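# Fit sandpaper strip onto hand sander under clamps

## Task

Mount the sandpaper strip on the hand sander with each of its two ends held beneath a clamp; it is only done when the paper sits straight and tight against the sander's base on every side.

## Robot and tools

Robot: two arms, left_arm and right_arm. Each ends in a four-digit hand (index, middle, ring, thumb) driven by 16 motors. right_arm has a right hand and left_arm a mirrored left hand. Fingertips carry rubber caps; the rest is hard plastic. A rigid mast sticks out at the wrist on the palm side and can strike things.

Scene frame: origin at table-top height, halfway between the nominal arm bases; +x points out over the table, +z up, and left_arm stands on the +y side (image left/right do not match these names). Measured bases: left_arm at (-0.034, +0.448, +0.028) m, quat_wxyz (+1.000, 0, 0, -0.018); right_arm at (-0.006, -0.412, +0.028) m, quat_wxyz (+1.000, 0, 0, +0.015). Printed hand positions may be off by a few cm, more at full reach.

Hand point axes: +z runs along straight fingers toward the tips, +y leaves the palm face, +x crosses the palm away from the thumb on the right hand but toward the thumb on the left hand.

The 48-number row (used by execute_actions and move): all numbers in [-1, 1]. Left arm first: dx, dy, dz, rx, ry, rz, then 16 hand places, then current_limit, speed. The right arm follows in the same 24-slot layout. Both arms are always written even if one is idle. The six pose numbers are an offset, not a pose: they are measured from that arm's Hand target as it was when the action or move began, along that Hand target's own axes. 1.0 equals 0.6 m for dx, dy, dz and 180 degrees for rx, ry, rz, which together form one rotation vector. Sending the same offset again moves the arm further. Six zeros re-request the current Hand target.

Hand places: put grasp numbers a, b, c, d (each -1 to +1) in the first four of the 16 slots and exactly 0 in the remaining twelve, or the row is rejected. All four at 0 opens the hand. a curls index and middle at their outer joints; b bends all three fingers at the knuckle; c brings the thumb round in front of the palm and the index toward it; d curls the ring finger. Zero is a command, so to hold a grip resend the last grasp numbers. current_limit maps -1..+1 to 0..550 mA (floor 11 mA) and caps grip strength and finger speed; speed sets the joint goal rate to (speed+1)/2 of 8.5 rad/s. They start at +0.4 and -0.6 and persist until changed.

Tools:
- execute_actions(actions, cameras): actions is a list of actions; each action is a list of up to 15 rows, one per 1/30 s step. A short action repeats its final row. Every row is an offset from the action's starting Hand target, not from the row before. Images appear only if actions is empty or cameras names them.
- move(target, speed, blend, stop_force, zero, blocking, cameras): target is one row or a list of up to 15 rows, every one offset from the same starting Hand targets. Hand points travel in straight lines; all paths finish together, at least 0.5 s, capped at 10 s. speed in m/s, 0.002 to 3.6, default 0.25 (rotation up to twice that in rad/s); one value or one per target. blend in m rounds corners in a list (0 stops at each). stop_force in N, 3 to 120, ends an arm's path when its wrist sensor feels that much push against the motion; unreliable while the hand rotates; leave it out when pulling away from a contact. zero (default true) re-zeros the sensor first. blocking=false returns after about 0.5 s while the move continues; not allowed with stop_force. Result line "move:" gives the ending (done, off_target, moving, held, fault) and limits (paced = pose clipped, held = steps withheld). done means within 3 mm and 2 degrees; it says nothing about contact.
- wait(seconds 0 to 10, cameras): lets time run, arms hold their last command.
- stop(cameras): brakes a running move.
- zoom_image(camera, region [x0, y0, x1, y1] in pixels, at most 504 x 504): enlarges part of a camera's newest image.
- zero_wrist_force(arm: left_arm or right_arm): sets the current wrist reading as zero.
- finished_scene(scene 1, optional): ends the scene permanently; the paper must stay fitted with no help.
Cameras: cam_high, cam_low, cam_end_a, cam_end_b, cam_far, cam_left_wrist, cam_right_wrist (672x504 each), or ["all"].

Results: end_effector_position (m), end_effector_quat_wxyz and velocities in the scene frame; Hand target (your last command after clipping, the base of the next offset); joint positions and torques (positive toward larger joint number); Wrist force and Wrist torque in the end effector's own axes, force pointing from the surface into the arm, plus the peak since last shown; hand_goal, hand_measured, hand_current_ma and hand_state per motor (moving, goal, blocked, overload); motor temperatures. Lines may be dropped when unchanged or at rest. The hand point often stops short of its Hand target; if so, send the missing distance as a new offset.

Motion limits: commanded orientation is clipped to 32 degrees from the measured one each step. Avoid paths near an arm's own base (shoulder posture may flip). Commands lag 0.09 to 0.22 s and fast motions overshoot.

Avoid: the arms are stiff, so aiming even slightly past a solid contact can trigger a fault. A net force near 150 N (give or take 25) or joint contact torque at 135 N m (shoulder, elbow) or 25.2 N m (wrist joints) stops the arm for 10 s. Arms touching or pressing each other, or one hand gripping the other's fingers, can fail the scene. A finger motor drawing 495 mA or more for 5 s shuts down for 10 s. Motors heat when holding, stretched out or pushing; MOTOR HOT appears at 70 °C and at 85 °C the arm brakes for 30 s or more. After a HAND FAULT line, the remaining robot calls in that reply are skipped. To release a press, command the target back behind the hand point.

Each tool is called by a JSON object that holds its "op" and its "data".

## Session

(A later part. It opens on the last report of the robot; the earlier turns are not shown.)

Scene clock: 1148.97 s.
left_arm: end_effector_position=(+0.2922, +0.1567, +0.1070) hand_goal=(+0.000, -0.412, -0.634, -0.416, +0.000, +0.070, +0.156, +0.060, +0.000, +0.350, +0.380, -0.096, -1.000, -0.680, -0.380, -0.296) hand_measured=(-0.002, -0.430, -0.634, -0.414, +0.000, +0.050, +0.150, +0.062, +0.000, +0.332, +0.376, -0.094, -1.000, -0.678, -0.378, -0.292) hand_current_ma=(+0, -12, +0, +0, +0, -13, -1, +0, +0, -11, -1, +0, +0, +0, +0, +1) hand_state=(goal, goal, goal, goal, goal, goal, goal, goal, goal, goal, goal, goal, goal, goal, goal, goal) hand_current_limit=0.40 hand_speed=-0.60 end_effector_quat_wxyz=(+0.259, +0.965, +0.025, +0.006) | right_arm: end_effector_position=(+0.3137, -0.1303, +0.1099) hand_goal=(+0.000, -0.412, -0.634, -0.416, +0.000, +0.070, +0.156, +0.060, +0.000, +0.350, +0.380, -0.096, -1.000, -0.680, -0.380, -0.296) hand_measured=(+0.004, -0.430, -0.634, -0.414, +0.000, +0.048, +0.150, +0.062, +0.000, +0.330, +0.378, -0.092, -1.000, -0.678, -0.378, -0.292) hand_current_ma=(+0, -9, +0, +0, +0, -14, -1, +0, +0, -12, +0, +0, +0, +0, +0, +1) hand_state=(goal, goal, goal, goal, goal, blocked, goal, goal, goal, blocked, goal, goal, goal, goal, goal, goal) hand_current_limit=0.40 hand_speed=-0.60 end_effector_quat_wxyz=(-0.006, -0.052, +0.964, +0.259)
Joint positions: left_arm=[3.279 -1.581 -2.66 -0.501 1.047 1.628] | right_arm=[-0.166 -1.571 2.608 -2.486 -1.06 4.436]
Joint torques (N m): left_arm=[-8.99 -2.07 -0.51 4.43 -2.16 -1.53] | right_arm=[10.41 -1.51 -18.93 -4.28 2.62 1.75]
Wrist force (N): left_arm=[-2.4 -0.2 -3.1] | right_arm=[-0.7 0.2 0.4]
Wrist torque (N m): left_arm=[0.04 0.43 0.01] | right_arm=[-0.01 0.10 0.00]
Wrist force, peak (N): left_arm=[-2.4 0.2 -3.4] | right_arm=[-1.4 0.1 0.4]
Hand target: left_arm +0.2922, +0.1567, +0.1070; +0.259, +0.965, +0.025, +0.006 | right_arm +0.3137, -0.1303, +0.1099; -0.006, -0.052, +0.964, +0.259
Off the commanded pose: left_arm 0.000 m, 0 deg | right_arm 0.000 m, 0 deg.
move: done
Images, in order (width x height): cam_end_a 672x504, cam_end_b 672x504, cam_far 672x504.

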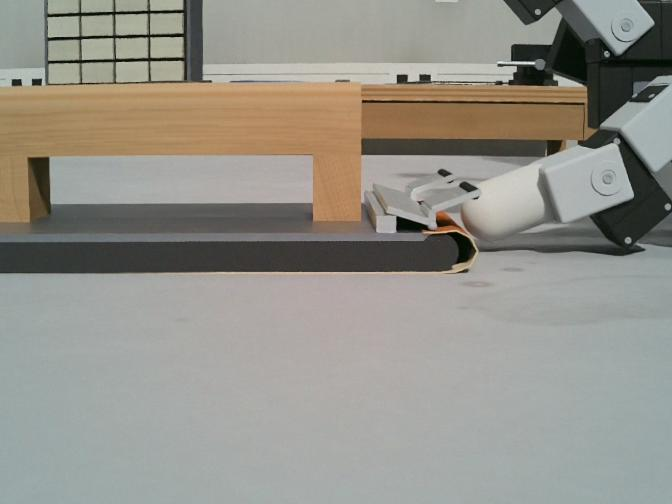

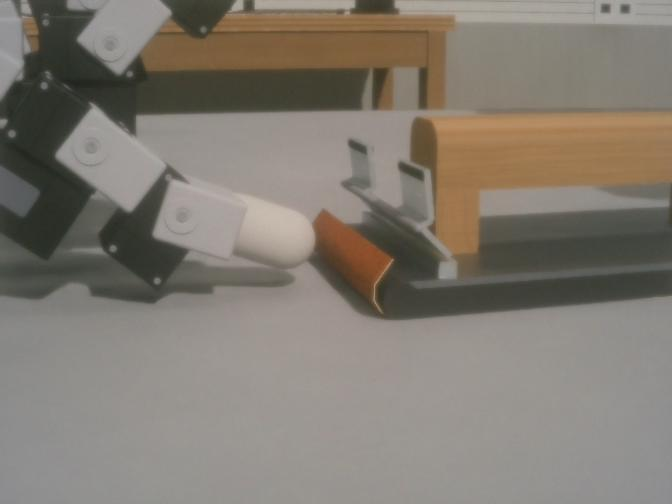

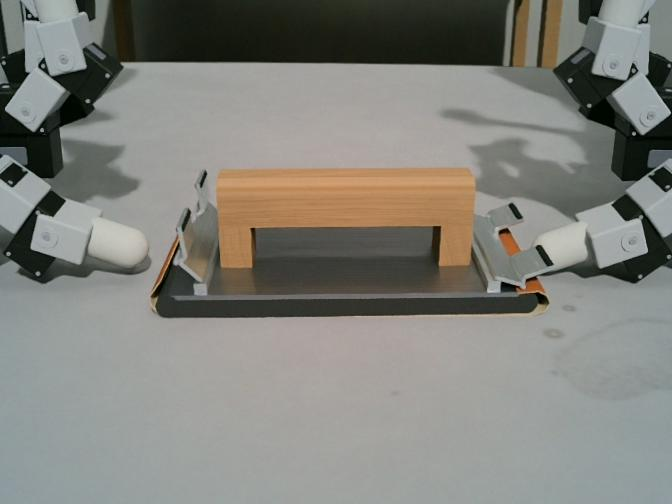

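{"op": "move", "data": {"target": [-0.00087,0.01442,0.00832,0,0,0,0.4,0.48,-0.6,0.6,0,0,0,0,0,0,0,0,0,0,0,0,0.4,-0.6, -0.00198,0.01725,0.00998,0,0,0,0.4,0.48,-0.6,0.6,0,0,0,0,0,0,0,0,0,0,0,0,0.4,-0.6], "speed": 0.02, "stop_force": 5, "cameras": ["cam_end_a","cam_end_b","cam_far"]}}

{"op": "zoom_image", "data": {"camera": "cam_end_b", "region": [240, 150, 440, 330]}}

{"op": "zoom_image", "data": {"camera": "cam_end_a", "region": [390, 140, 590, 300]}}

Scene clock: 1154.37 s.
left_arm: end_effector_position=(+0.2922, +0.1467, +0.1071) hand_goal=(+0.000, -0.412, -0.634, -0.416, +0.000, +0.070, +0.156, +0.060, +0.000, +0.350, +0.380, -0.096, -1.000, -0.680, -0.380, -0.296) hand_measured=(-0.002, -0.434, -0.638, -0.414, +0.000, +0.050, +0.150, +0.062, +0.000, +0.332, +0.376, -0.094, -1.000, -0.678, -0.378, -0.292) hand_current_ma=(+0, -18, -1, +0, +0, -13, -1, +0, +0, -11, -1, +0, +0, +0, +0, +1) hand_state=(goal, blocked, goal, goal, goal, goal, goal, goal, goal, goal, goal, goal, goal, goal, goal, goal) hand_current_limit=0.40 hand_speed=-0.60 end_effector_quat_wxyz=(+0.259, +0.965, +0.025, +0.006) | right_arm: end_effector_position=(+0.3137, -0.1183, +0.1099) hand_goal=(+0.000, -0.412, -0.634, -0.416, +0.000, +0.070, +0.156, +0.060, +0.000, +0.350, +0.380, -0.096, -1.000, -0.680, -0.380, -0.296) hand_measured=(+0.004, -0.430, -0.636, -0.414, +0.000, +0.048, +0.150, +0.062, +0.000, +0.330, +0.378, -0.092, -1.000, -0.678, -0.378, -0.292) hand_current_ma=(+0, -9, +0, +0, +0, -14, -1, +0, +0, -12, +0, +0, +0, +0, +0, +1) hand_state=(goal, goal, goal, goal, goal, blocked, goal, goal, goal, blocked, goal, goal, goal, goal, goal, goal) hand_current_limit=0.40 hand_speed=-0.60 end_effector_quat_wxyz=(-0.006, -0.052, +0.964, +0.259)
Joint positions: left_arm=[3.243 -1.599 -2.653 -0.47 1.046 1.587] | right_arm=[-0.127 -1.554 2.601 -2.519 -1.056 4.482]
Joint torques (N m): left_arm=[-8.96 -0.29 22.28 4.01 -1.16 -1.23] | right_arm=[10.89 -1.77 -18.49 -4.48 2.84 1.39]
Wrist force (N): left_arm=[-2.1 -1.9 -7.6] | right_arm=[-0.3 -0.1 -0.2]
Wrist torque (N m): left_arm=[0.35 0.53 -0.04] | right_arm=[0.08 0.07 0.01]
Wrist force, peak (N): left_arm=[-2.1 -1.9 -7.6] | right_arm=[-0.8 0.7 0.7]
Hand target: left_arm +0.2922, +0.1467, +0.1071; +0.259, +0.965, +0.025, +0.006 | right_arm +0.3137, -0.1183, +0.1099; -0.006, -0.052, +0.964, +0.259
Off the commanded pose: left_arm 0.000 m, 0 deg | right_arm 0.000 m, 0 deg.
move: done
Images, in order (width x height): cam_end_a 672x504, cam_end_b 672x504, cam_far 672x504.

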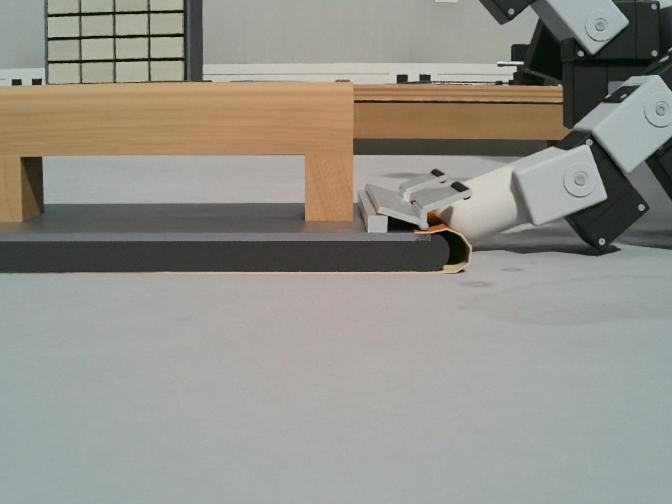

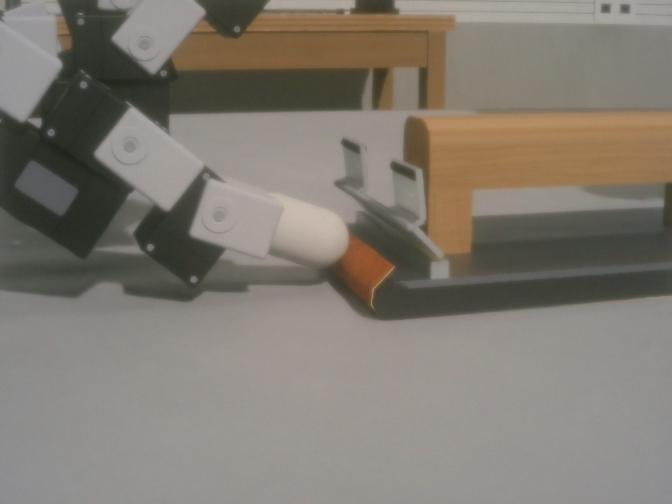

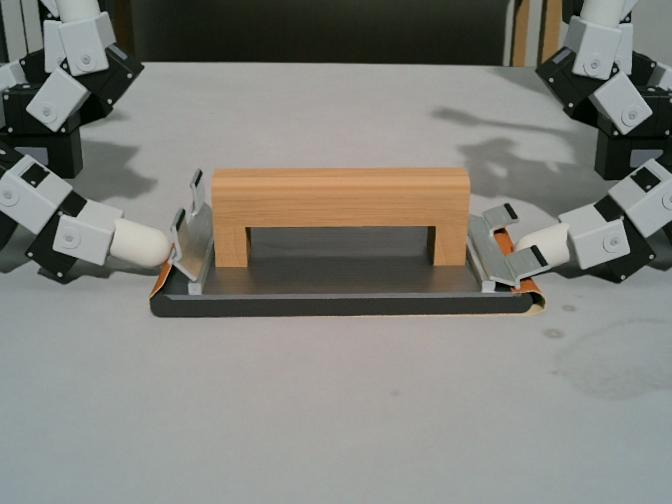

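Scaled by 2.520 from the camera's 672x504 image, which has a finer 960x720 frame.

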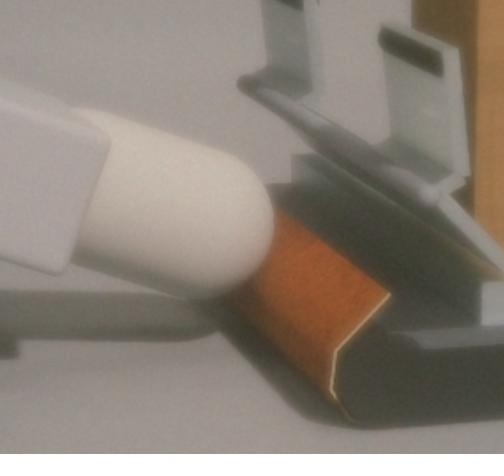

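Scaled by 2.520 from the camera's 672x504 image, which has a finer 960x720 frame.

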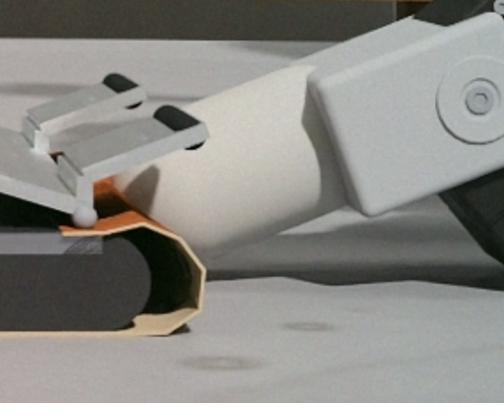

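{"op": "move", "data": {"target": [0,0,0,0,0,0,0.4,0.48,-0.6,0.6,0,0,0,0,0,0,0,0,0,0,0,0,0.4,-0.6, -0.00132,0.0115,0.00665,0,0,0,0.4,0.48,-0.6,0.6,0,0,0,0,0,0,0,0,0,0,0,0,0.4,-0.6], "speed": 0.02, "stop_force": 8, "cameras": ["cam_end_a","cam_end_b","cam_far"]}}

{"op": "zoom_image", "data": {"camera": "cam_end_b", "region": [240, 150, 440, 330]}}

{"op": "zoom_image", "data": {"camera": "cam_far", "region": [100, 160, 300, 330]}}

Scene clock: 1165.43 s.
left_arm: end_effector_position=(+0.2922, +0.1467, +0.1070) hand_goal=(+0.000, -0.412, -0.634, -0.416, +0.000, +0.070, +0.156, +0.060, +0.000, +0.350, +0.380, -0.096, -1.000, -0.680, -0.380, -0.296) hand_measured=(-0.002, -0.436, -0.638, -0.410, +0.000, +0.050, +0.150, +0.062, +0.000, +0.332, +0.376, -0.094, -1.000, -0.678, -0.378, -0.292) hand_current_ma=(+0, -20, -1, +1, +0, -13, -1, +0, +0, -11, -1, +0, +0, +0, +0, +1) hand_state=(goal, blocked, goal, goal, goal, goal, goal, goal, goal, goal, goal, goal, goal, goal, goal, goal) hand_current_limit=0.40 hand_speed=-0.60 end_effector_quat_wxyz=(+0.259, +0.965, +0.025, +0.006) | right_arm: end_effector_position=(+0.3136, -0.1152, +0.1099) hand_goal=(+0.000, -0.412, -0.634, -0.416, +0.000, +0.070, +0.156, +0.060, +0.000, +0.350, +0.380, -0.096, -1.000, -0.680, -0.380, -0.296) hand_measured=(+0.008, -0.434, -0.640, -0.410, +0.000, +0.048, +0.150, +0.062, +0.000, +0.330, +0.378, -0.092, -1.000, -0.678, -0.378, -0.292) hand_current_ma=(+1, -14, -1, +1, +0, -14, -1, +0, +0, -12, +0, +0, +0, +0, +0, +1) hand_state=(goal, blocked, goal, goal, goal, blocked, goal, goal, goal, blocked, goal, goal, goal, goal, goal, goal) hand_current_limit=0.40 hand_speed=-0.60 end_effector_quat_wxyz=(-0.006, -0.052, +0.964, +0.259)
Joint positions: left_arm=[3.243 -1.599 -2.653 -0.47 1.046 1.587] | right_arm=[-0.117 -1.549 2.599 -2.527 -1.055 4.493]
Joint torques (N m): left_arm=[-9.03 0 19.57 2.17 -2.8 -0.41] | right_arm=[-8.36 -23.39 -3.17 -0.74 0.06 -1.95]
Wrist force (N): left_arm=[-2.2 -5.2 -9.6] | right_arm=[-0.3 -2.8 -4.8]
Wrist torque (N m): left_arm=[0.54 0.58 -0.08] | right_arm=[0.42 -0.06 0.18]
Wrist force, peak (N): left_arm=[-2.2 -5.1 -10.9] | right_arm=[-0.1 -6.1 -10.3]
Hand target: left_arm +0.2922, +0.1467, +0.1071; +0.259, +0.965, +0.025, +0.006 | right_arm +0.3136, -0.1152, +0.1099; -0.006, -0.052, +0.964, +0.259 (not the last commanded pose)
Off the commanded pose: left_arm 0.000 m, 0 deg | right_arm 0.005 m, 0 deg.
move: contact (right_arm)
Images, in order (width x height): cam_end_a 672x504, cam_end_b 672x504, cam_far 672x504.

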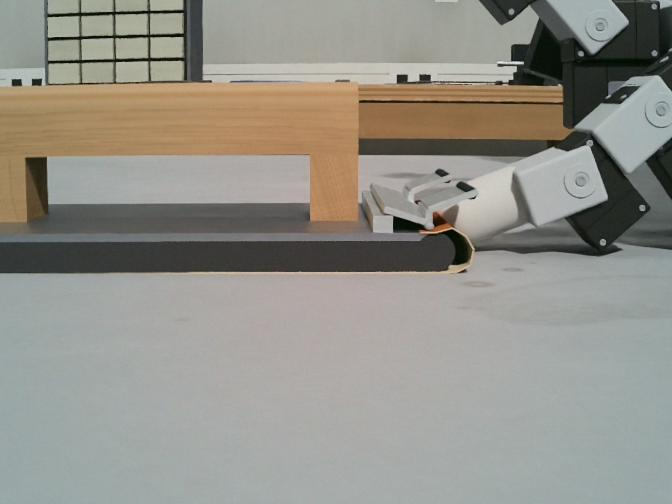

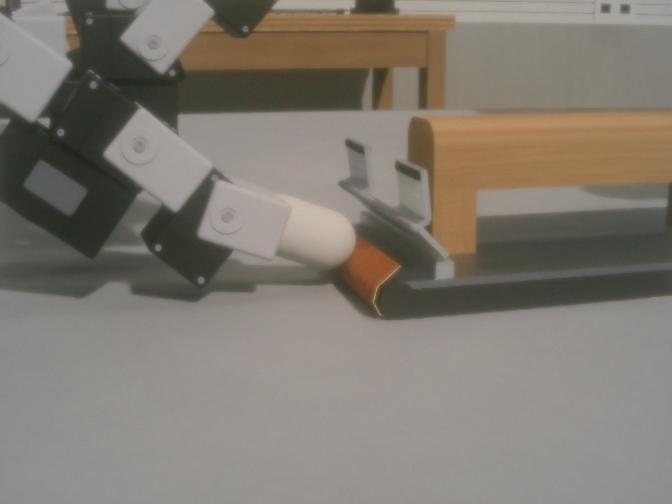

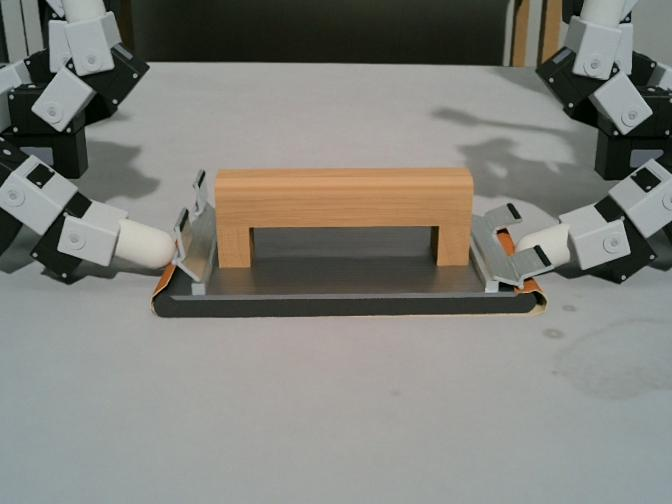

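Scaled by 2.520 from the camera's 672x504 image, which has a finer 960x720 frame.

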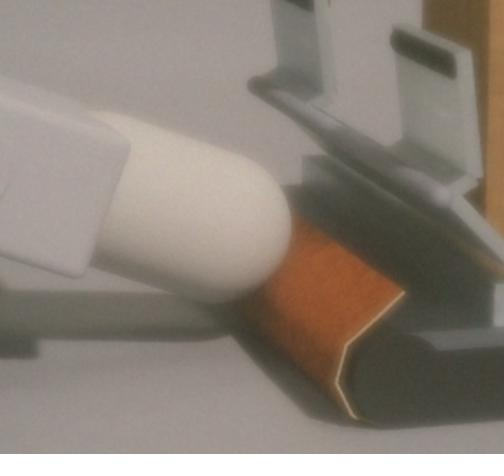

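Scaled by 2.520 from the camera's 672x504 image, which has a finer 960x720 frame.

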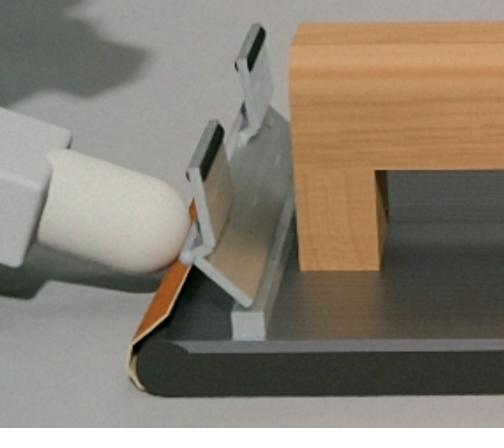

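{"op": "move", "data": {"target": [0,0,0,0,0,0,0.4,0.48,-0.6,0.6,0,0,0,0,0,0,0,0,0,0,0,0,0.4,-0.6, -0.00083,0.00719,0.00416,0,0,0,0.4,0.48,-0.6,0.6,0,0,0,0,0,0,0,0,0,0,0,0,0.4,-0.6], "speed": 0.02, "stop_force": 12, "cameras": ["cam_end_a","cam_end_b","cam_far"]}}

{"op": "zoom_image", "data": {"camera": "cam_end_b", "region": [240, 150, 440, 330]}}

{"op": "zoom_image", "data": {"camera": "cam_end_a", "region": [355, 170, 495, 285]}}

Scene clock: 1174.53 s.
left_arm: end_effector_position=(+0.2922, +0.1467, +0.1071) hand_goal=(+0.000, -0.412, -0.634, -0.416, +0.000, +0.070, +0.156, +0.060, +0.000, +0.350, +0.380, -0.096, -1.000, -0.680, -0.380, -0.296) hand_measured=(-0.002, -0.440, -0.638, -0.404, +0.000, +0.050, +0.150, +0.062, +0.000, +0.332, +0.376, -0.094, -1.000, -0.678, -0.378, -0.292) hand_current_ma=(+0, -26, -1, +6, +0, -13, -1, +0, +0, -11, -1, +0, +0, +0, +0, +1) hand_state=(goal, blocked, goal, goal, goal, goal, goal, goal, goal, goal, goal, goal, goal, goal, goal, goal) hand_current_limit=0.40 hand_speed=-0.60 end_effector_quat_wxyz=(+0.259, +0.965, +0.025, +0.006) | right_arm: end_effector_position=(+0.3137, -0.1137, +0.1099) hand_goal=(+0.000, -0.412, -0.634, -0.416, +0.000, +0.070, +0.156, +0.060, +0.000, +0.350, +0.380, -0.096, -1.000, -0.680, -0.380, -0.296) hand_measured=(+0.010, -0.442, -0.640, -0.396, +0.000, +0.048, +0.150, +0.062, +0.000, +0.330, +0.378, -0.092, -1.000, -0.678, -0.378, -0.292) hand_current_ma=(+2, -23, -1, +10, +0, -14, -1, +0, +0, -12, +0, +0, +0, +0, +0, +1) hand_state=(goal, blocked, goal, goal, goal, blocked, goal, goal, goal, blocked, goal, goal, goal, goal, goal, goal) hand_current_limit=0.40 hand_speed=-0.60 end_effector_quat_wxyz=(-0.006, -0.052, +0.964, +0.259)
Joint positions: left_arm=[3.243 -1.599 -2.653 -0.47 1.046 1.587] | right_arm=[-0.112 -1.547 2.599 -2.531 -1.054 4.499]
Joint torques (N m): left_arm=[-9.07 -0.45 13.11 1.52 -2.94 1.91] | right_arm=[-5.96 -20.46 -0.2 0.08 0.76 -2.22]
Wrist force (N): left_arm=[-2.4 -7.4 -14.3] | right_arm=[-0.3 -7.7 -14.0]
Wrist torque (N m): left_arm=[0.80 0.67 -0.14] | right_arm=[0.98 -0.23 0.27]
Wrist force, peak (N): left_arm=[-2.5 -7.7 -14.7] | right_arm=[-0.1 -10.8 -18.8]
Hand target: left_arm +0.2922, +0.1467, +0.1071; +0.259, +0.965, +0.025, +0.006 | right_arm +0.3137, -0.1137, +0.1099; -0.006, -0.052, +0.964, +0.259 (not the last commanded pose)
Off the commanded pose: left_arm 0.000 m, 0 deg | right_arm 0.004 m, 0 deg.
move: contact (right_arm)
Images, in order (width x height): cam_end_a 672x504, cam_end_b 672x504, cam_far 672x504.

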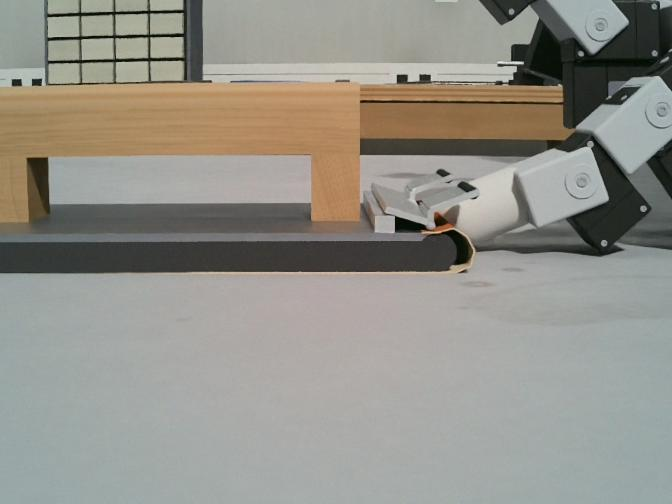

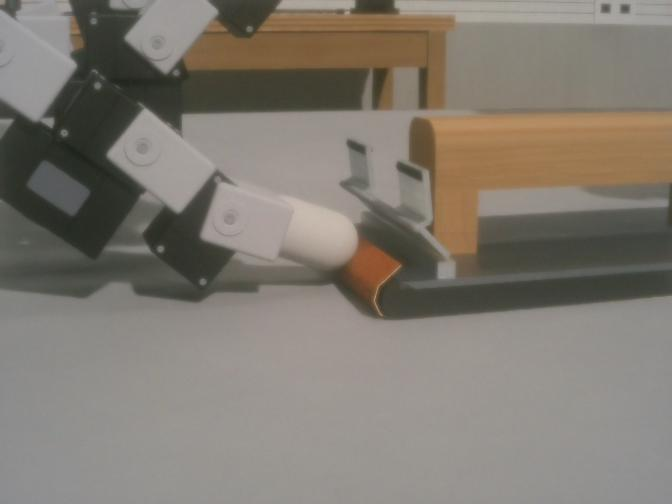

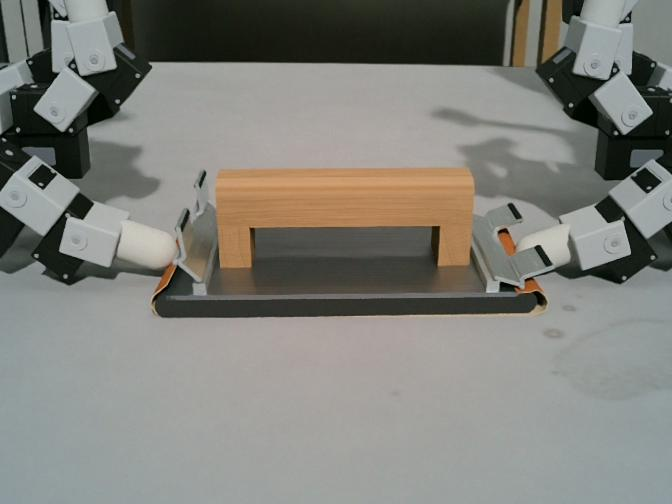

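Scaled by 2.520 from the camera's 672x504 image, which has a finer 960x720 frame.

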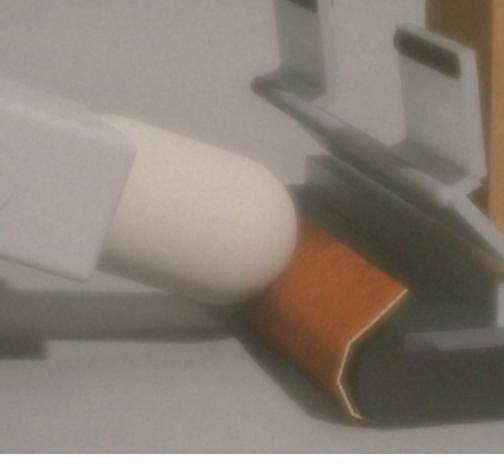

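Scaled by 3.600 from the camera's 672x504 image, which has a finer 960x720 frame.

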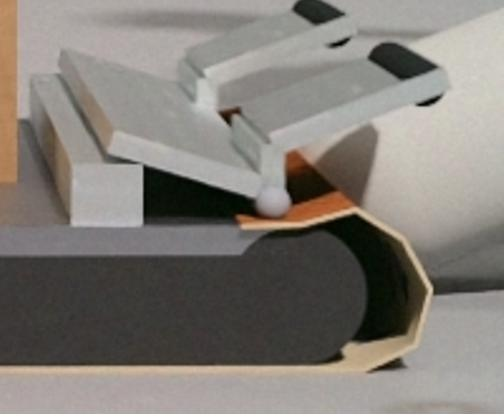

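{"op": "move", "data": {"target": [[0.00247,-0.04079,-0.02355,0,0,0,0.4,0.48,-0.6,0.6,0,0,0,0,0,0,0,0,0,0,0,0,0.4,-0.6, 0.00415,-0.0252,-0.0437,0,0,0,0.4,0.48,-0.6,0.6,0,0,0,0,0,0,0,0,0,0,0,0,0.4,-0.6],[0.06148,-0.05207,-0.02717,0,0,0,0.4,0.48,-0.6,0.6,0,0,0,0,0,0,0,0,0,0,0,0,0.4,-0.6, 0.00573,0.17053,-0.11373,0,0,0,0.4,0.48,-0.6,0.6,0,0,0,0,0,0,0,0,0,0,0,0,0.4,-0.6],[0.06148,-0.05207,-0.02717,0,0,0,0.4,0.48,-0.6,0.6,0,0,0,0,0,0,0,0,0,0,0,0,0.4,-0.6, -0.00652,0.24258,0.0205,0,0,0,0.4,0.48,-0.6,0.6,0,0,0,0,0,0,0,0,0,0,0,0,0.4,-0.6]], "speed": [0.1,0.15,0.12], "blend": [0.01,0.02,0], "cameras": ["cam_end_a","cam_end_b","cam_far","cam_left_wrist","cam_right_wrist"]}}

{"op": "zoom_image", "data": {"camera": "cam_end_a", "region": [355, 140, 555, 300]}}

{"op": "zoom_image", "data": {"camera": "cam_end_b", "region": [300, 130, 500, 330]}}

Scene clock: 1228.63 s.
left_arm: end_effector_position=(+0.3272, +0.1838, +0.1055) hand_goal=(+0.000, -0.412, -0.634, -0.416, +0.000, +0.070, +0.156, +0.060, +0.000, +0.350, +0.380, -0.096, -1.000, -0.680, -0.380, -0.296) hand_measured=(+0.000, -0.428, -0.636, -0.414, +0.000, +0.050, +0.150, +0.062, +0.000, +0.332, +0.376, -0.094, -1.000, -0.678, -0.378, -0.292) hand_current_ma=(+0, -10, +0, +0, +0, -13, -1, +0, +0, -11, -1, +0, +0, +0, +0, +1) hand_state=(goal, goal, goal, goal, goal, goal, goal, goal, goal, goal, goal, goal, goal, goal, goal, goal) hand_current_limit=0.40 hand_speed=-0.60 end_effector_quat_wxyz=(+0.259, +0.965, +0.025, +0.006) | right_arm: end_effector_position=(+0.3028, +0.0180, +0.1721) hand_goal=(+0.000, -0.412, -0.634, -0.416, +0.000, +0.070, +0.156, +0.060, +0.000, +0.350, +0.380, -0.096, -1.000, -0.680, -0.380, -0.296) hand_measured=(+0.004, -0.430, -0.638, -0.414, +0.000, +0.048, +0.150, +0.062, +0.000, +0.330, +0.378, -0.092, -1.000, -0.678, -0.378, -0.292) hand_current_ma=(+0, -10, +0, +0, +0, -13, -1, +0, +0, -12, +0, +0, +0, +0, +0, +1) hand_state=(goal, goal, goal, goal, goal, blocked, goal, goal, goal, blocked, goal, goal, goal, goal, goal, goal) hand_current_limit=0.40 hand_speed=-0.60 end_effector_quat_wxyz=(-0.006, -0.052, +0.964, +0.259)
Joint positions: left_arm=[3.353 -1.633 -2.589 -0.563 1.051 1.713] | right_arm=[0.287 -1.542 2.416 -2.582 -1.064 4.957]
Joint torques (N m): left_arm=[10.52 2.09 23.85 2.37 0.61 2.28] | right_arm=[10.61 -4.66 -22.15 -4.68 -0.74 1.9]
Wrist force (N): left_arm=[-1.8 0.0 -3.1] | right_arm=[-0.5 -0.1 0.4]
Wrist torque (N m): left_arm=[0.07 0.36 -0.03] | right_arm=[-0.01 0.05 -0.03]
Wrist force, peak (N): left_arm=[-2.2 -7.2 -15.1] | right_arm=[-0.1 -7.9 -14.4]
Hand target: left_arm +0.3272, +0.1838, +0.1055; +0.259, +0.965, +0.025, +0.006 | right_arm +0.3028, +0.0181, +0.1721; -0.006, -0.052, +0.964, +0.259
Off the commanded pose: left_arm 0.000 m, 0 deg | right_arm 0.000 m, 0 deg.
move: done
Images, in order (width x height): cam_end_a 672x504, cam_end_b 672x504, cam_far 672x504, cam_left_wrist 672x504, cam_right_wrist 672x504.

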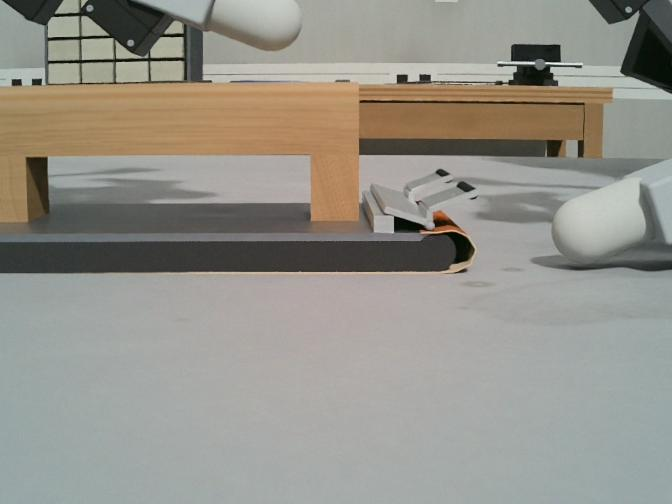

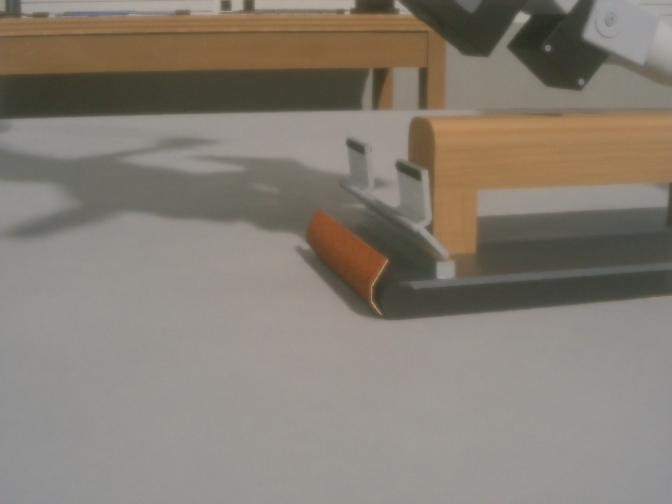

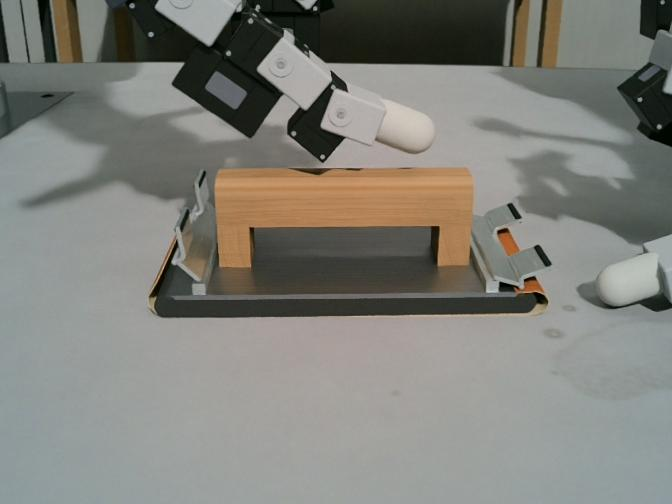

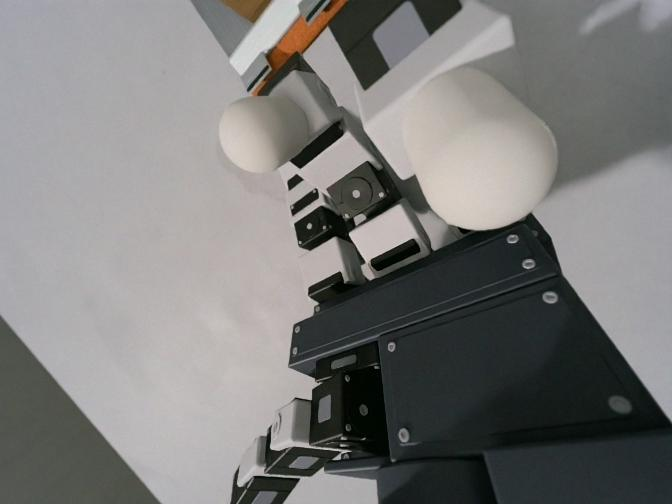

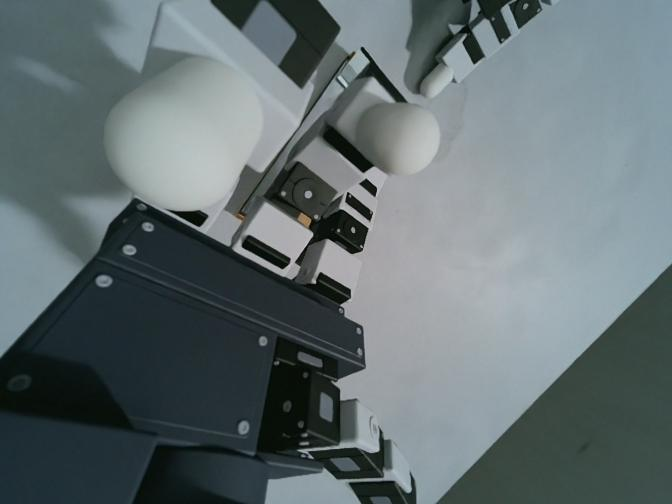

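Scaled by 2.520 from the camera's 672x504 image, which has a finer 960x720 frame.

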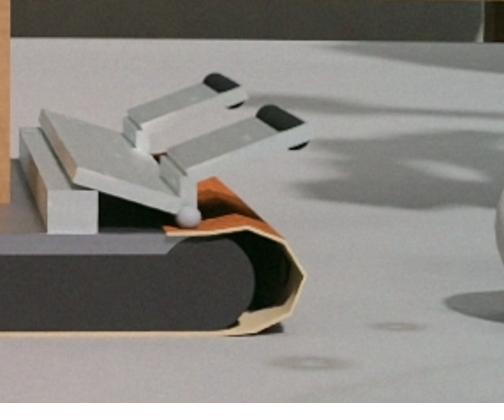

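Scaled by 2.520 from the camera's 672x504 image, which has a finer 960x720 frame.

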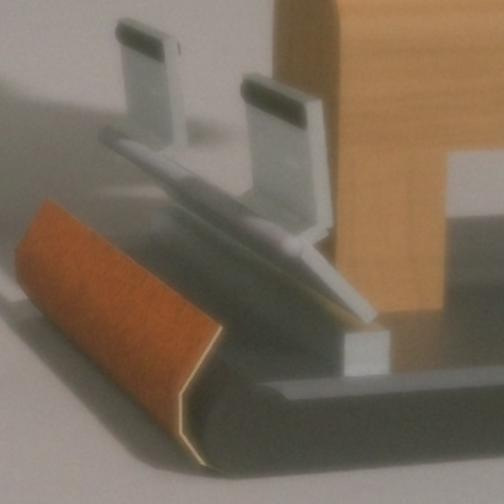

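{"op": "move", "data": {"target": [-0.00248,0.04025,0.02517,0,0,0,0.4,0.48,-0.6,0.6,0,0,0,0,0,0,0,0,0,0,0,0,0.4,-0.6, 0.0002,-0.01168,0.02023,0,0,0,0.4,0.48,-0.6,0.6,0,0,0,0,0,0,0,0,0,0,0,0,0.4,-0.6], "speed": 0.04, "stop_force": 4, "cameras": ["cam_end_a","cam_far"]}}

{"op": "zoom_image", "data": {"camera": "cam_end_a", "region": [355, 140, 555, 300]}}

{"op": "zoom_image", "data": {"camera": "cam_far", "region": [340, 90, 640, 330]}}

Scene clock: 1238.23 s.
left_arm: end_effector_position=(+0.3272, +0.1553, +0.1045) hand_goal=(+0.000, -0.412, -0.634, -0.416, +0.000, +0.070, +0.156, +0.060, +0.000, +0.350, +0.380, -0.096, -1.000, -0.680, -0.380, -0.296) hand_measured=(+0.000, -0.428, -0.638, -0.416, +0.000, +0.050, +0.150, +0.062, +0.000, +0.332, +0.376, -0.094, -1.000, -0.678, -0.378, -0.292) hand_current_ma=(+0, -9, -1, +0, +0, -13, -1, +0, +0, -11, -1, +0, +0, +0, +0, +1) hand_state=(goal, goal, goal, goal, goal, goal, goal, goal, goal, goal, goal, goal, goal, goal, goal, goal) hand_current_limit=0.40 hand_speed=-0.60 end_effector_quat_wxyz=(+0.259, +0.965, +0.025, +0.006) | right_arm: end_effector_position=(+0.3028, +0.0181, +0.1605) hand_goal=(+0.000, -0.412, -0.634, -0.416, +0.000, +0.070, +0.156, +0.060, +0.000, +0.350, +0.380, -0.096, -1.000, -0.680, -0.380, -0.296) hand_measured=(+0.002, -0.406, -0.634, -0.414, +0.000, +0.048, +0.150, +0.062, +0.000, +0.330, +0.378, -0.092, -1.000, -0.678, -0.378, -0.292) hand_current_ma=(+0, +2, +0, +0, +0, -13, -1, +0, +0, -12, +0, +0, +0, +0, +0, +1) hand_state=(goal, goal, goal, goal, goal, blocked, goal, goal, goal, blocked, goal, goal, goal, goal, goal, goal) hand_current_limit=0.40 hand_speed=-0.60 end_effector_quat_wxyz=(-0.006, -0.053, +0.964, +0.259)
Joint positions: left_arm=[3.263 -1.673 -2.574 -0.485 1.046 1.61] | right_arm=[0.287 -1.509 2.428 -2.627 -1.064 4.957]
Joint torques (N m): left_arm=[-8.31 2.11 22.34 3.79 -1.74 -1.41] | right_arm=[-3.46 -27.37 -21.74 -1.71 -0.36 -0.9]
Wrist force (N): left_arm=[-1.8 -0.4 -6.7] | right_arm=[-0.3 0.6 0.2]
Wrist torque (N m): left_arm=[0.30 0.45 0.05] | right_arm=[-0.03 0.03 0.00]
Wrist force, peak (N): left_arm=[-2.0 -0.6 -6.9] | right_arm=[-0.8 0.8 -4.0]
Hand target: left_arm +0.3272, +0.1553, +0.1045; +0.259, +0.965, +0.025, +0.006 | right_arm +0.3028, +0.0181, +0.1605; -0.006, -0.053, +0.964, +0.259 (not the last commanded pose)
Off the commanded pose: left_arm 0.000 m, 0 deg | right_arm 0.002 m, 0 deg.
move: contact (right_arm)
Images, in order (width x height): cam_end_a 672x504, cam_far 672x504.

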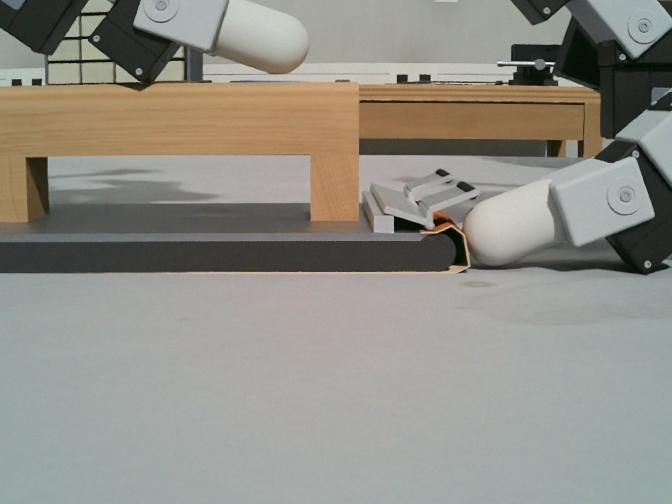

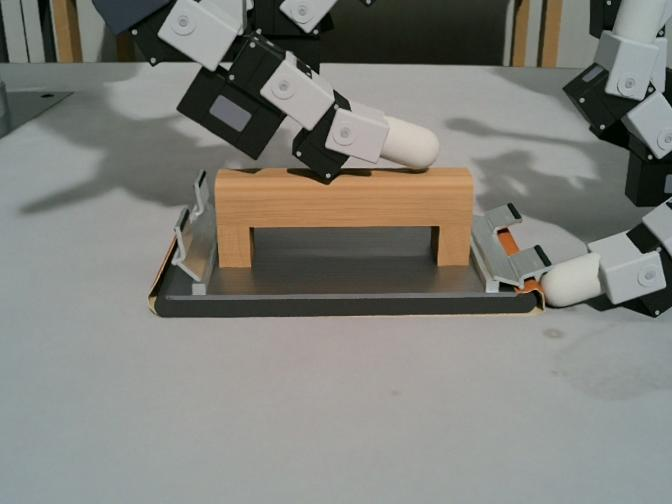

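Scaled by 2.520 from the camera's 672x504 image, which has a finer 960x720 frame.

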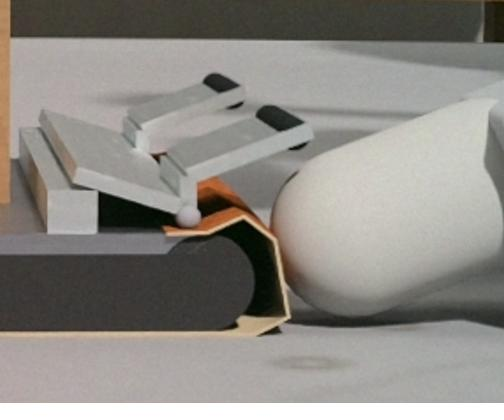

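Scaled by 1.680 from the camera's 672x504 image, which has a finer 960x720 frame.

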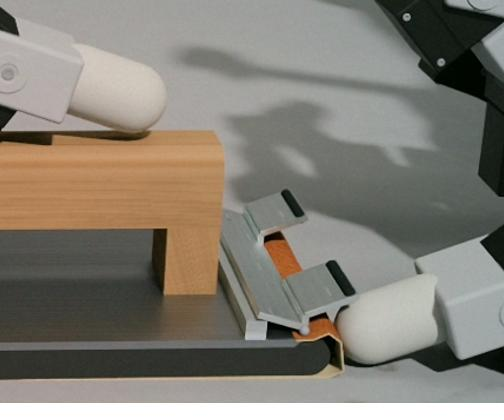

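{"op": "move", "data": {"target": [-0.0001,0.0081,-0.01072,0,0,0,0.4,0.48,-0.6,0.6,0,0,0,0,0,0,0,0,0,0,0,0,0.4,-0.6, 0,0,0,0,0,0,0.4,0.48,-0.6,0.6,0,0,0,0,0,0,0,0,0,0,0,0,0.4,-0.6], "speed": 0.03, "stop_force": 15, "cameras": ["cam_end_a","cam_far"]}}

{"op": "zoom_image", "data": {"camera": "cam_end_a", "region": [355, 140, 555, 300]}}

Scene clock: 1244.90 s.
left_arm: end_effector_position=(+0.3272, +0.1543, +0.1125) hand_goal=(+0.000, -0.412, -0.634, -0.416, +0.000, +0.070, +0.156, +0.060, +0.000, +0.350, +0.380, -0.096, -1.000, -0.680, -0.380, -0.296) hand_measured=(+0.000, -0.442, -0.648, -0.422, +0.000, +0.050, +0.150, +0.062, +0.000, +0.332, +0.376, -0.094, -1.000, -0.678, -0.378, -0.292) hand_current_ma=(+0, -28, -6, -1, +0, -13, -1, +0, +0, -11, -1, +0, +0, +0, +0, +1) hand_state=(goal, blocked, goal, goal, goal, goal, goal, goal, goal, goal, goal, goal, goal, goal, goal, goal) hand_current_limit=0.40 hand_speed=-0.60 end_effector_quat_wxyz=(+0.259, +0.965, +0.025, +0.006) | right_arm: end_effector_position=(+0.3028, +0.0181, +0.1605) hand_goal=(+0.000, -0.412, -0.634, -0.416, +0.000, +0.070, +0.156, +0.060, +0.000, +0.350, +0.380, -0.096, -1.000, -0.680, -0.380, -0.296) hand_measured=(+0.002, -0.406, -0.634, -0.414, +0.000, +0.048, +0.150, +0.062, +0.000, +0.330, +0.378, -0.092, -1.000, -0.678, -0.378, -0.292) hand_current_ma=(+0, +2, +0, +0, +0, -13, -1, +0, +0, -12, +0, +0, +0, +0, +0, +1) hand_state=(goal, goal, goal, goal, goal, blocked, goal, goal, goal, blocked, goal, goal, goal, goal, goal, goal) hand_current_limit=0.40 hand_speed=-0.60 end_effector_quat_wxyz=(-0.006, -0.053, +0.964, +0.259)
Joint positions: left_arm=[3.26 -1.644 -2.567 -0.52 1.046 1.606] | right_arm=[0.287 -1.509 2.428 -2.627 -1.064 4.957]
Joint torques (N m): left_arm=[-8.59 31.28 24.97 1.14 -1.36 -1.1] | right_arm=[8.09 -27.59 -20.69 -1.82 0.78 0.1]
Wrist force (N): left_arm=[-2.1 -0.9 -2.2] | right_arm=[-0.3 0.4 0.3]
Wrist torque (N m): left_arm=[0.13 0.38 0.02] | right_arm=[-0.03 0.03 -0.01]
Wrist force, peak (N): left_arm=[-1.9 -0.4 -6.9] | right_arm=[-0.1 0.6 0.8]
Hand target: left_arm +0.3272, +0.1543, +0.1125; +0.259, +0.965, +0.025, +0.006 | right_arm +0.3028, +0.0181, +0.1605; -0.006, -0.053, +0.964, +0.259
Off the commanded pose: left_arm 0.000 m, 0 deg | right_arm 0.000 m, 0 deg.
move: done
Images, in order (width x height): cam_end_a 672x504, cam_far 672x504.

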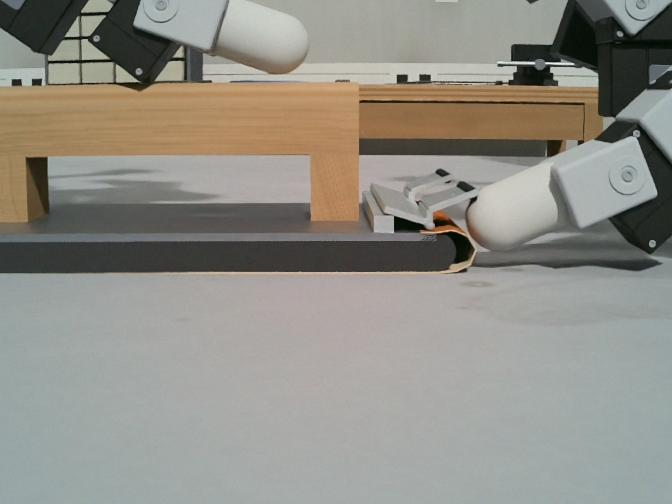

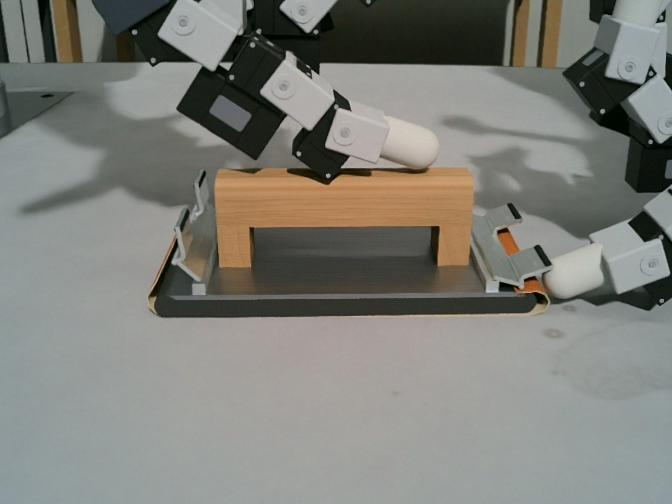

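Scaled by 2.520 from the camera's 672x504 image, which has a finer 960x720 frame.

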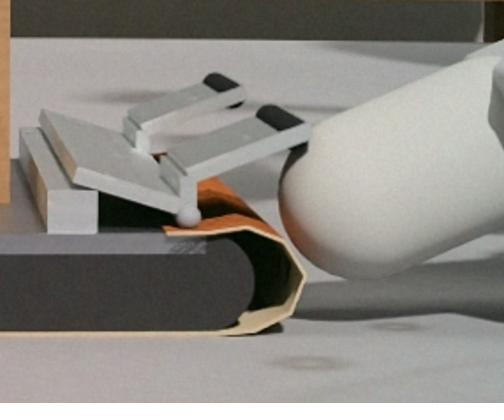

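{"op": "move", "data": {"target": [-0.00035,0.01243,-0.00822,0,0,0,0.4,0.48,-0.6,0.6,0,0,0,0,0,0,0,0,0,0,0,0,0.4,-0.6, 0,0,0,0,0,0,0.4,0.48,-0.6,0.6,0,0,0,0,0,0,0,0,0,0,0,0,0.4,-0.6], "speed": 0.03, "stop_force": 15, "cameras": ["cam_end_a","cam_far"]}}

{"op": "zoom_image", "data": {"camera": "cam_end_a", "region": [355, 140, 555, 300]}}

Scene clock: 1251.20 s.
left_arm: end_effector_position=(+0.3272, +0.1503, +0.1205) hand_goal=(+0.000, -0.412, -0.634, -0.416, +0.000, +0.070, +0.156, +0.060, +0.000, +0.350, +0.380, -0.096, -1.000, -0.680, -0.380, -0.296) hand_measured=(-0.002, -0.474, -0.666, -0.432, +0.000, +0.050, +0.150, +0.062, +0.000, +0.332, +0.376, -0.094, -1.000, -0.678, -0.378, -0.292) hand_current_ma=(+0, -102, -28, -8, +0, -13, -1, +0, +0, -11, -1, +0, +0, +0, +0, +1) hand_state=(goal, blocked, blocked, goal, goal, goal, goal, goal, goal, goal, goal, goal, goal, goal, goal, goal) hand_current_limit=0.40 hand_speed=-0.60 end_effector_quat_wxyz=(+0.259, +0.965, +0.025, +0.006) | right_arm: end_effector_position=(+0.3028, +0.0181, +0.1605) hand_goal=(+0.000, -0.412, -0.634, -0.416, +0.000, +0.070, +0.156, +0.060, +0.000, +0.350, +0.380, -0.096, -1.000, -0.680, -0.380, -0.296) hand_measured=(+0.002, -0.406, -0.634, -0.414, +0.000, +0.048, +0.150, +0.062, +0.000, +0.330, +0.378, -0.092, -1.000, -0.678, -0.378, -0.292) hand_current_ma=(+0, +2, +0, +0, +0, -13, -1, +0, +0, -12, +0, +0, +0, +0, +0, +1) hand_state=(goal, goal, goal, goal, goal, blocked, goal, goal, goal, blocked, goal, goal, goal, goal, goal, goal) hand_current_limit=0.40 hand_speed=-0.60 end_effector_quat_wxyz=(-0.006, -0.053, +0.964, +0.259)
Joint positions: left_arm=[3.247 -1.62 -2.557 -0.547 1.046 1.592] | right_arm=[0.287 -1.509 2.428 -2.627 -1.064 4.957]
Joint torques (N m): left_arm=[-7.86 30 26.27 1.34 -0.49 -1.05] | right_arm=[9.86 -27.09 -19.95 -1.65 1.96 1.2]
Wrist force (N): left_arm=[-1.8 -2.2 -1.8] | right_arm=[-0.1 0.4 -0.6]
Wrist torque (N m): left_arm=[0.21 0.40 0.01] | right_arm=[0.02 0.03 0.01]
Wrist force, peak (N): left_arm=[-2.1 -3.1 -1.5] | right_arm=[-0.5 0.5 -0.9]
Hand target: left_arm +0.3272, +0.1503, +0.1205; +0.259, +0.965, +0.025, +0.006 | right_arm +0.3028, +0.0181, +0.1605; -0.006, -0.053, +0.964, +0.259
Off the commanded pose: left_arm 0.000 m, 0 deg | right_arm 0.000 m, 0 deg.
move: done
Images, in order (width x height): cam_end_a 672x504, cam_far 672x504.

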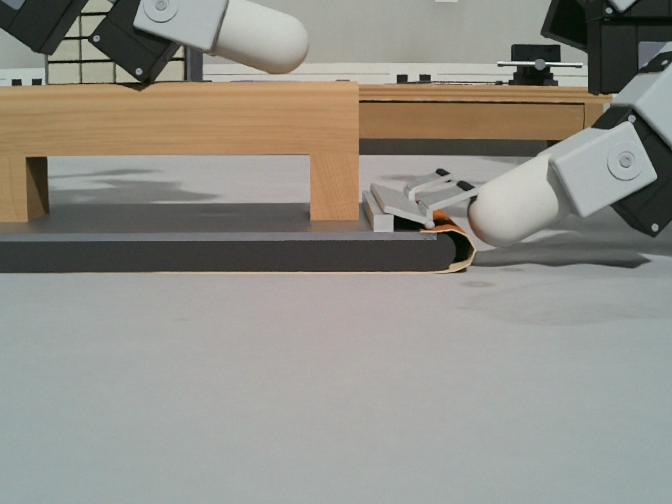

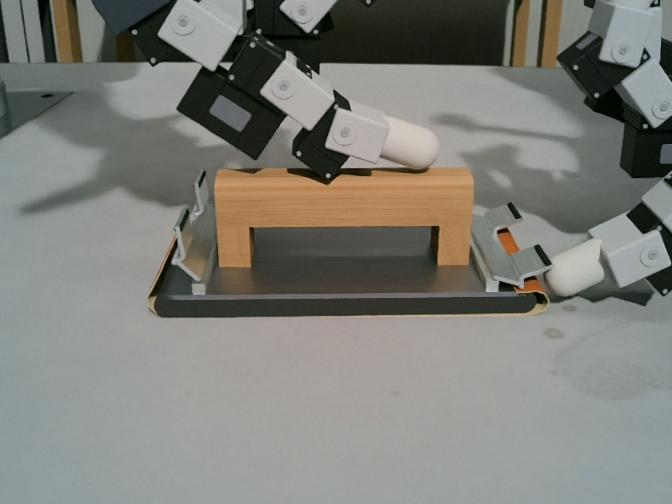

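Scaled by 2.520 from the camera's 672x504 image, which has a finer 960x720 frame.

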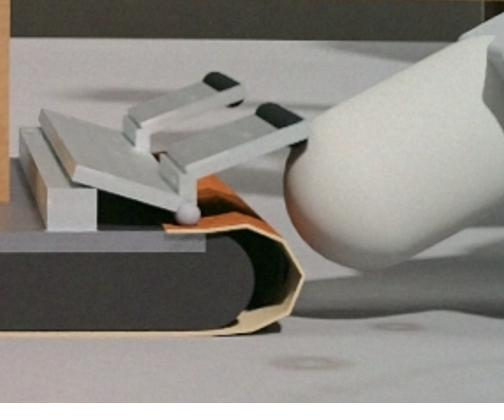

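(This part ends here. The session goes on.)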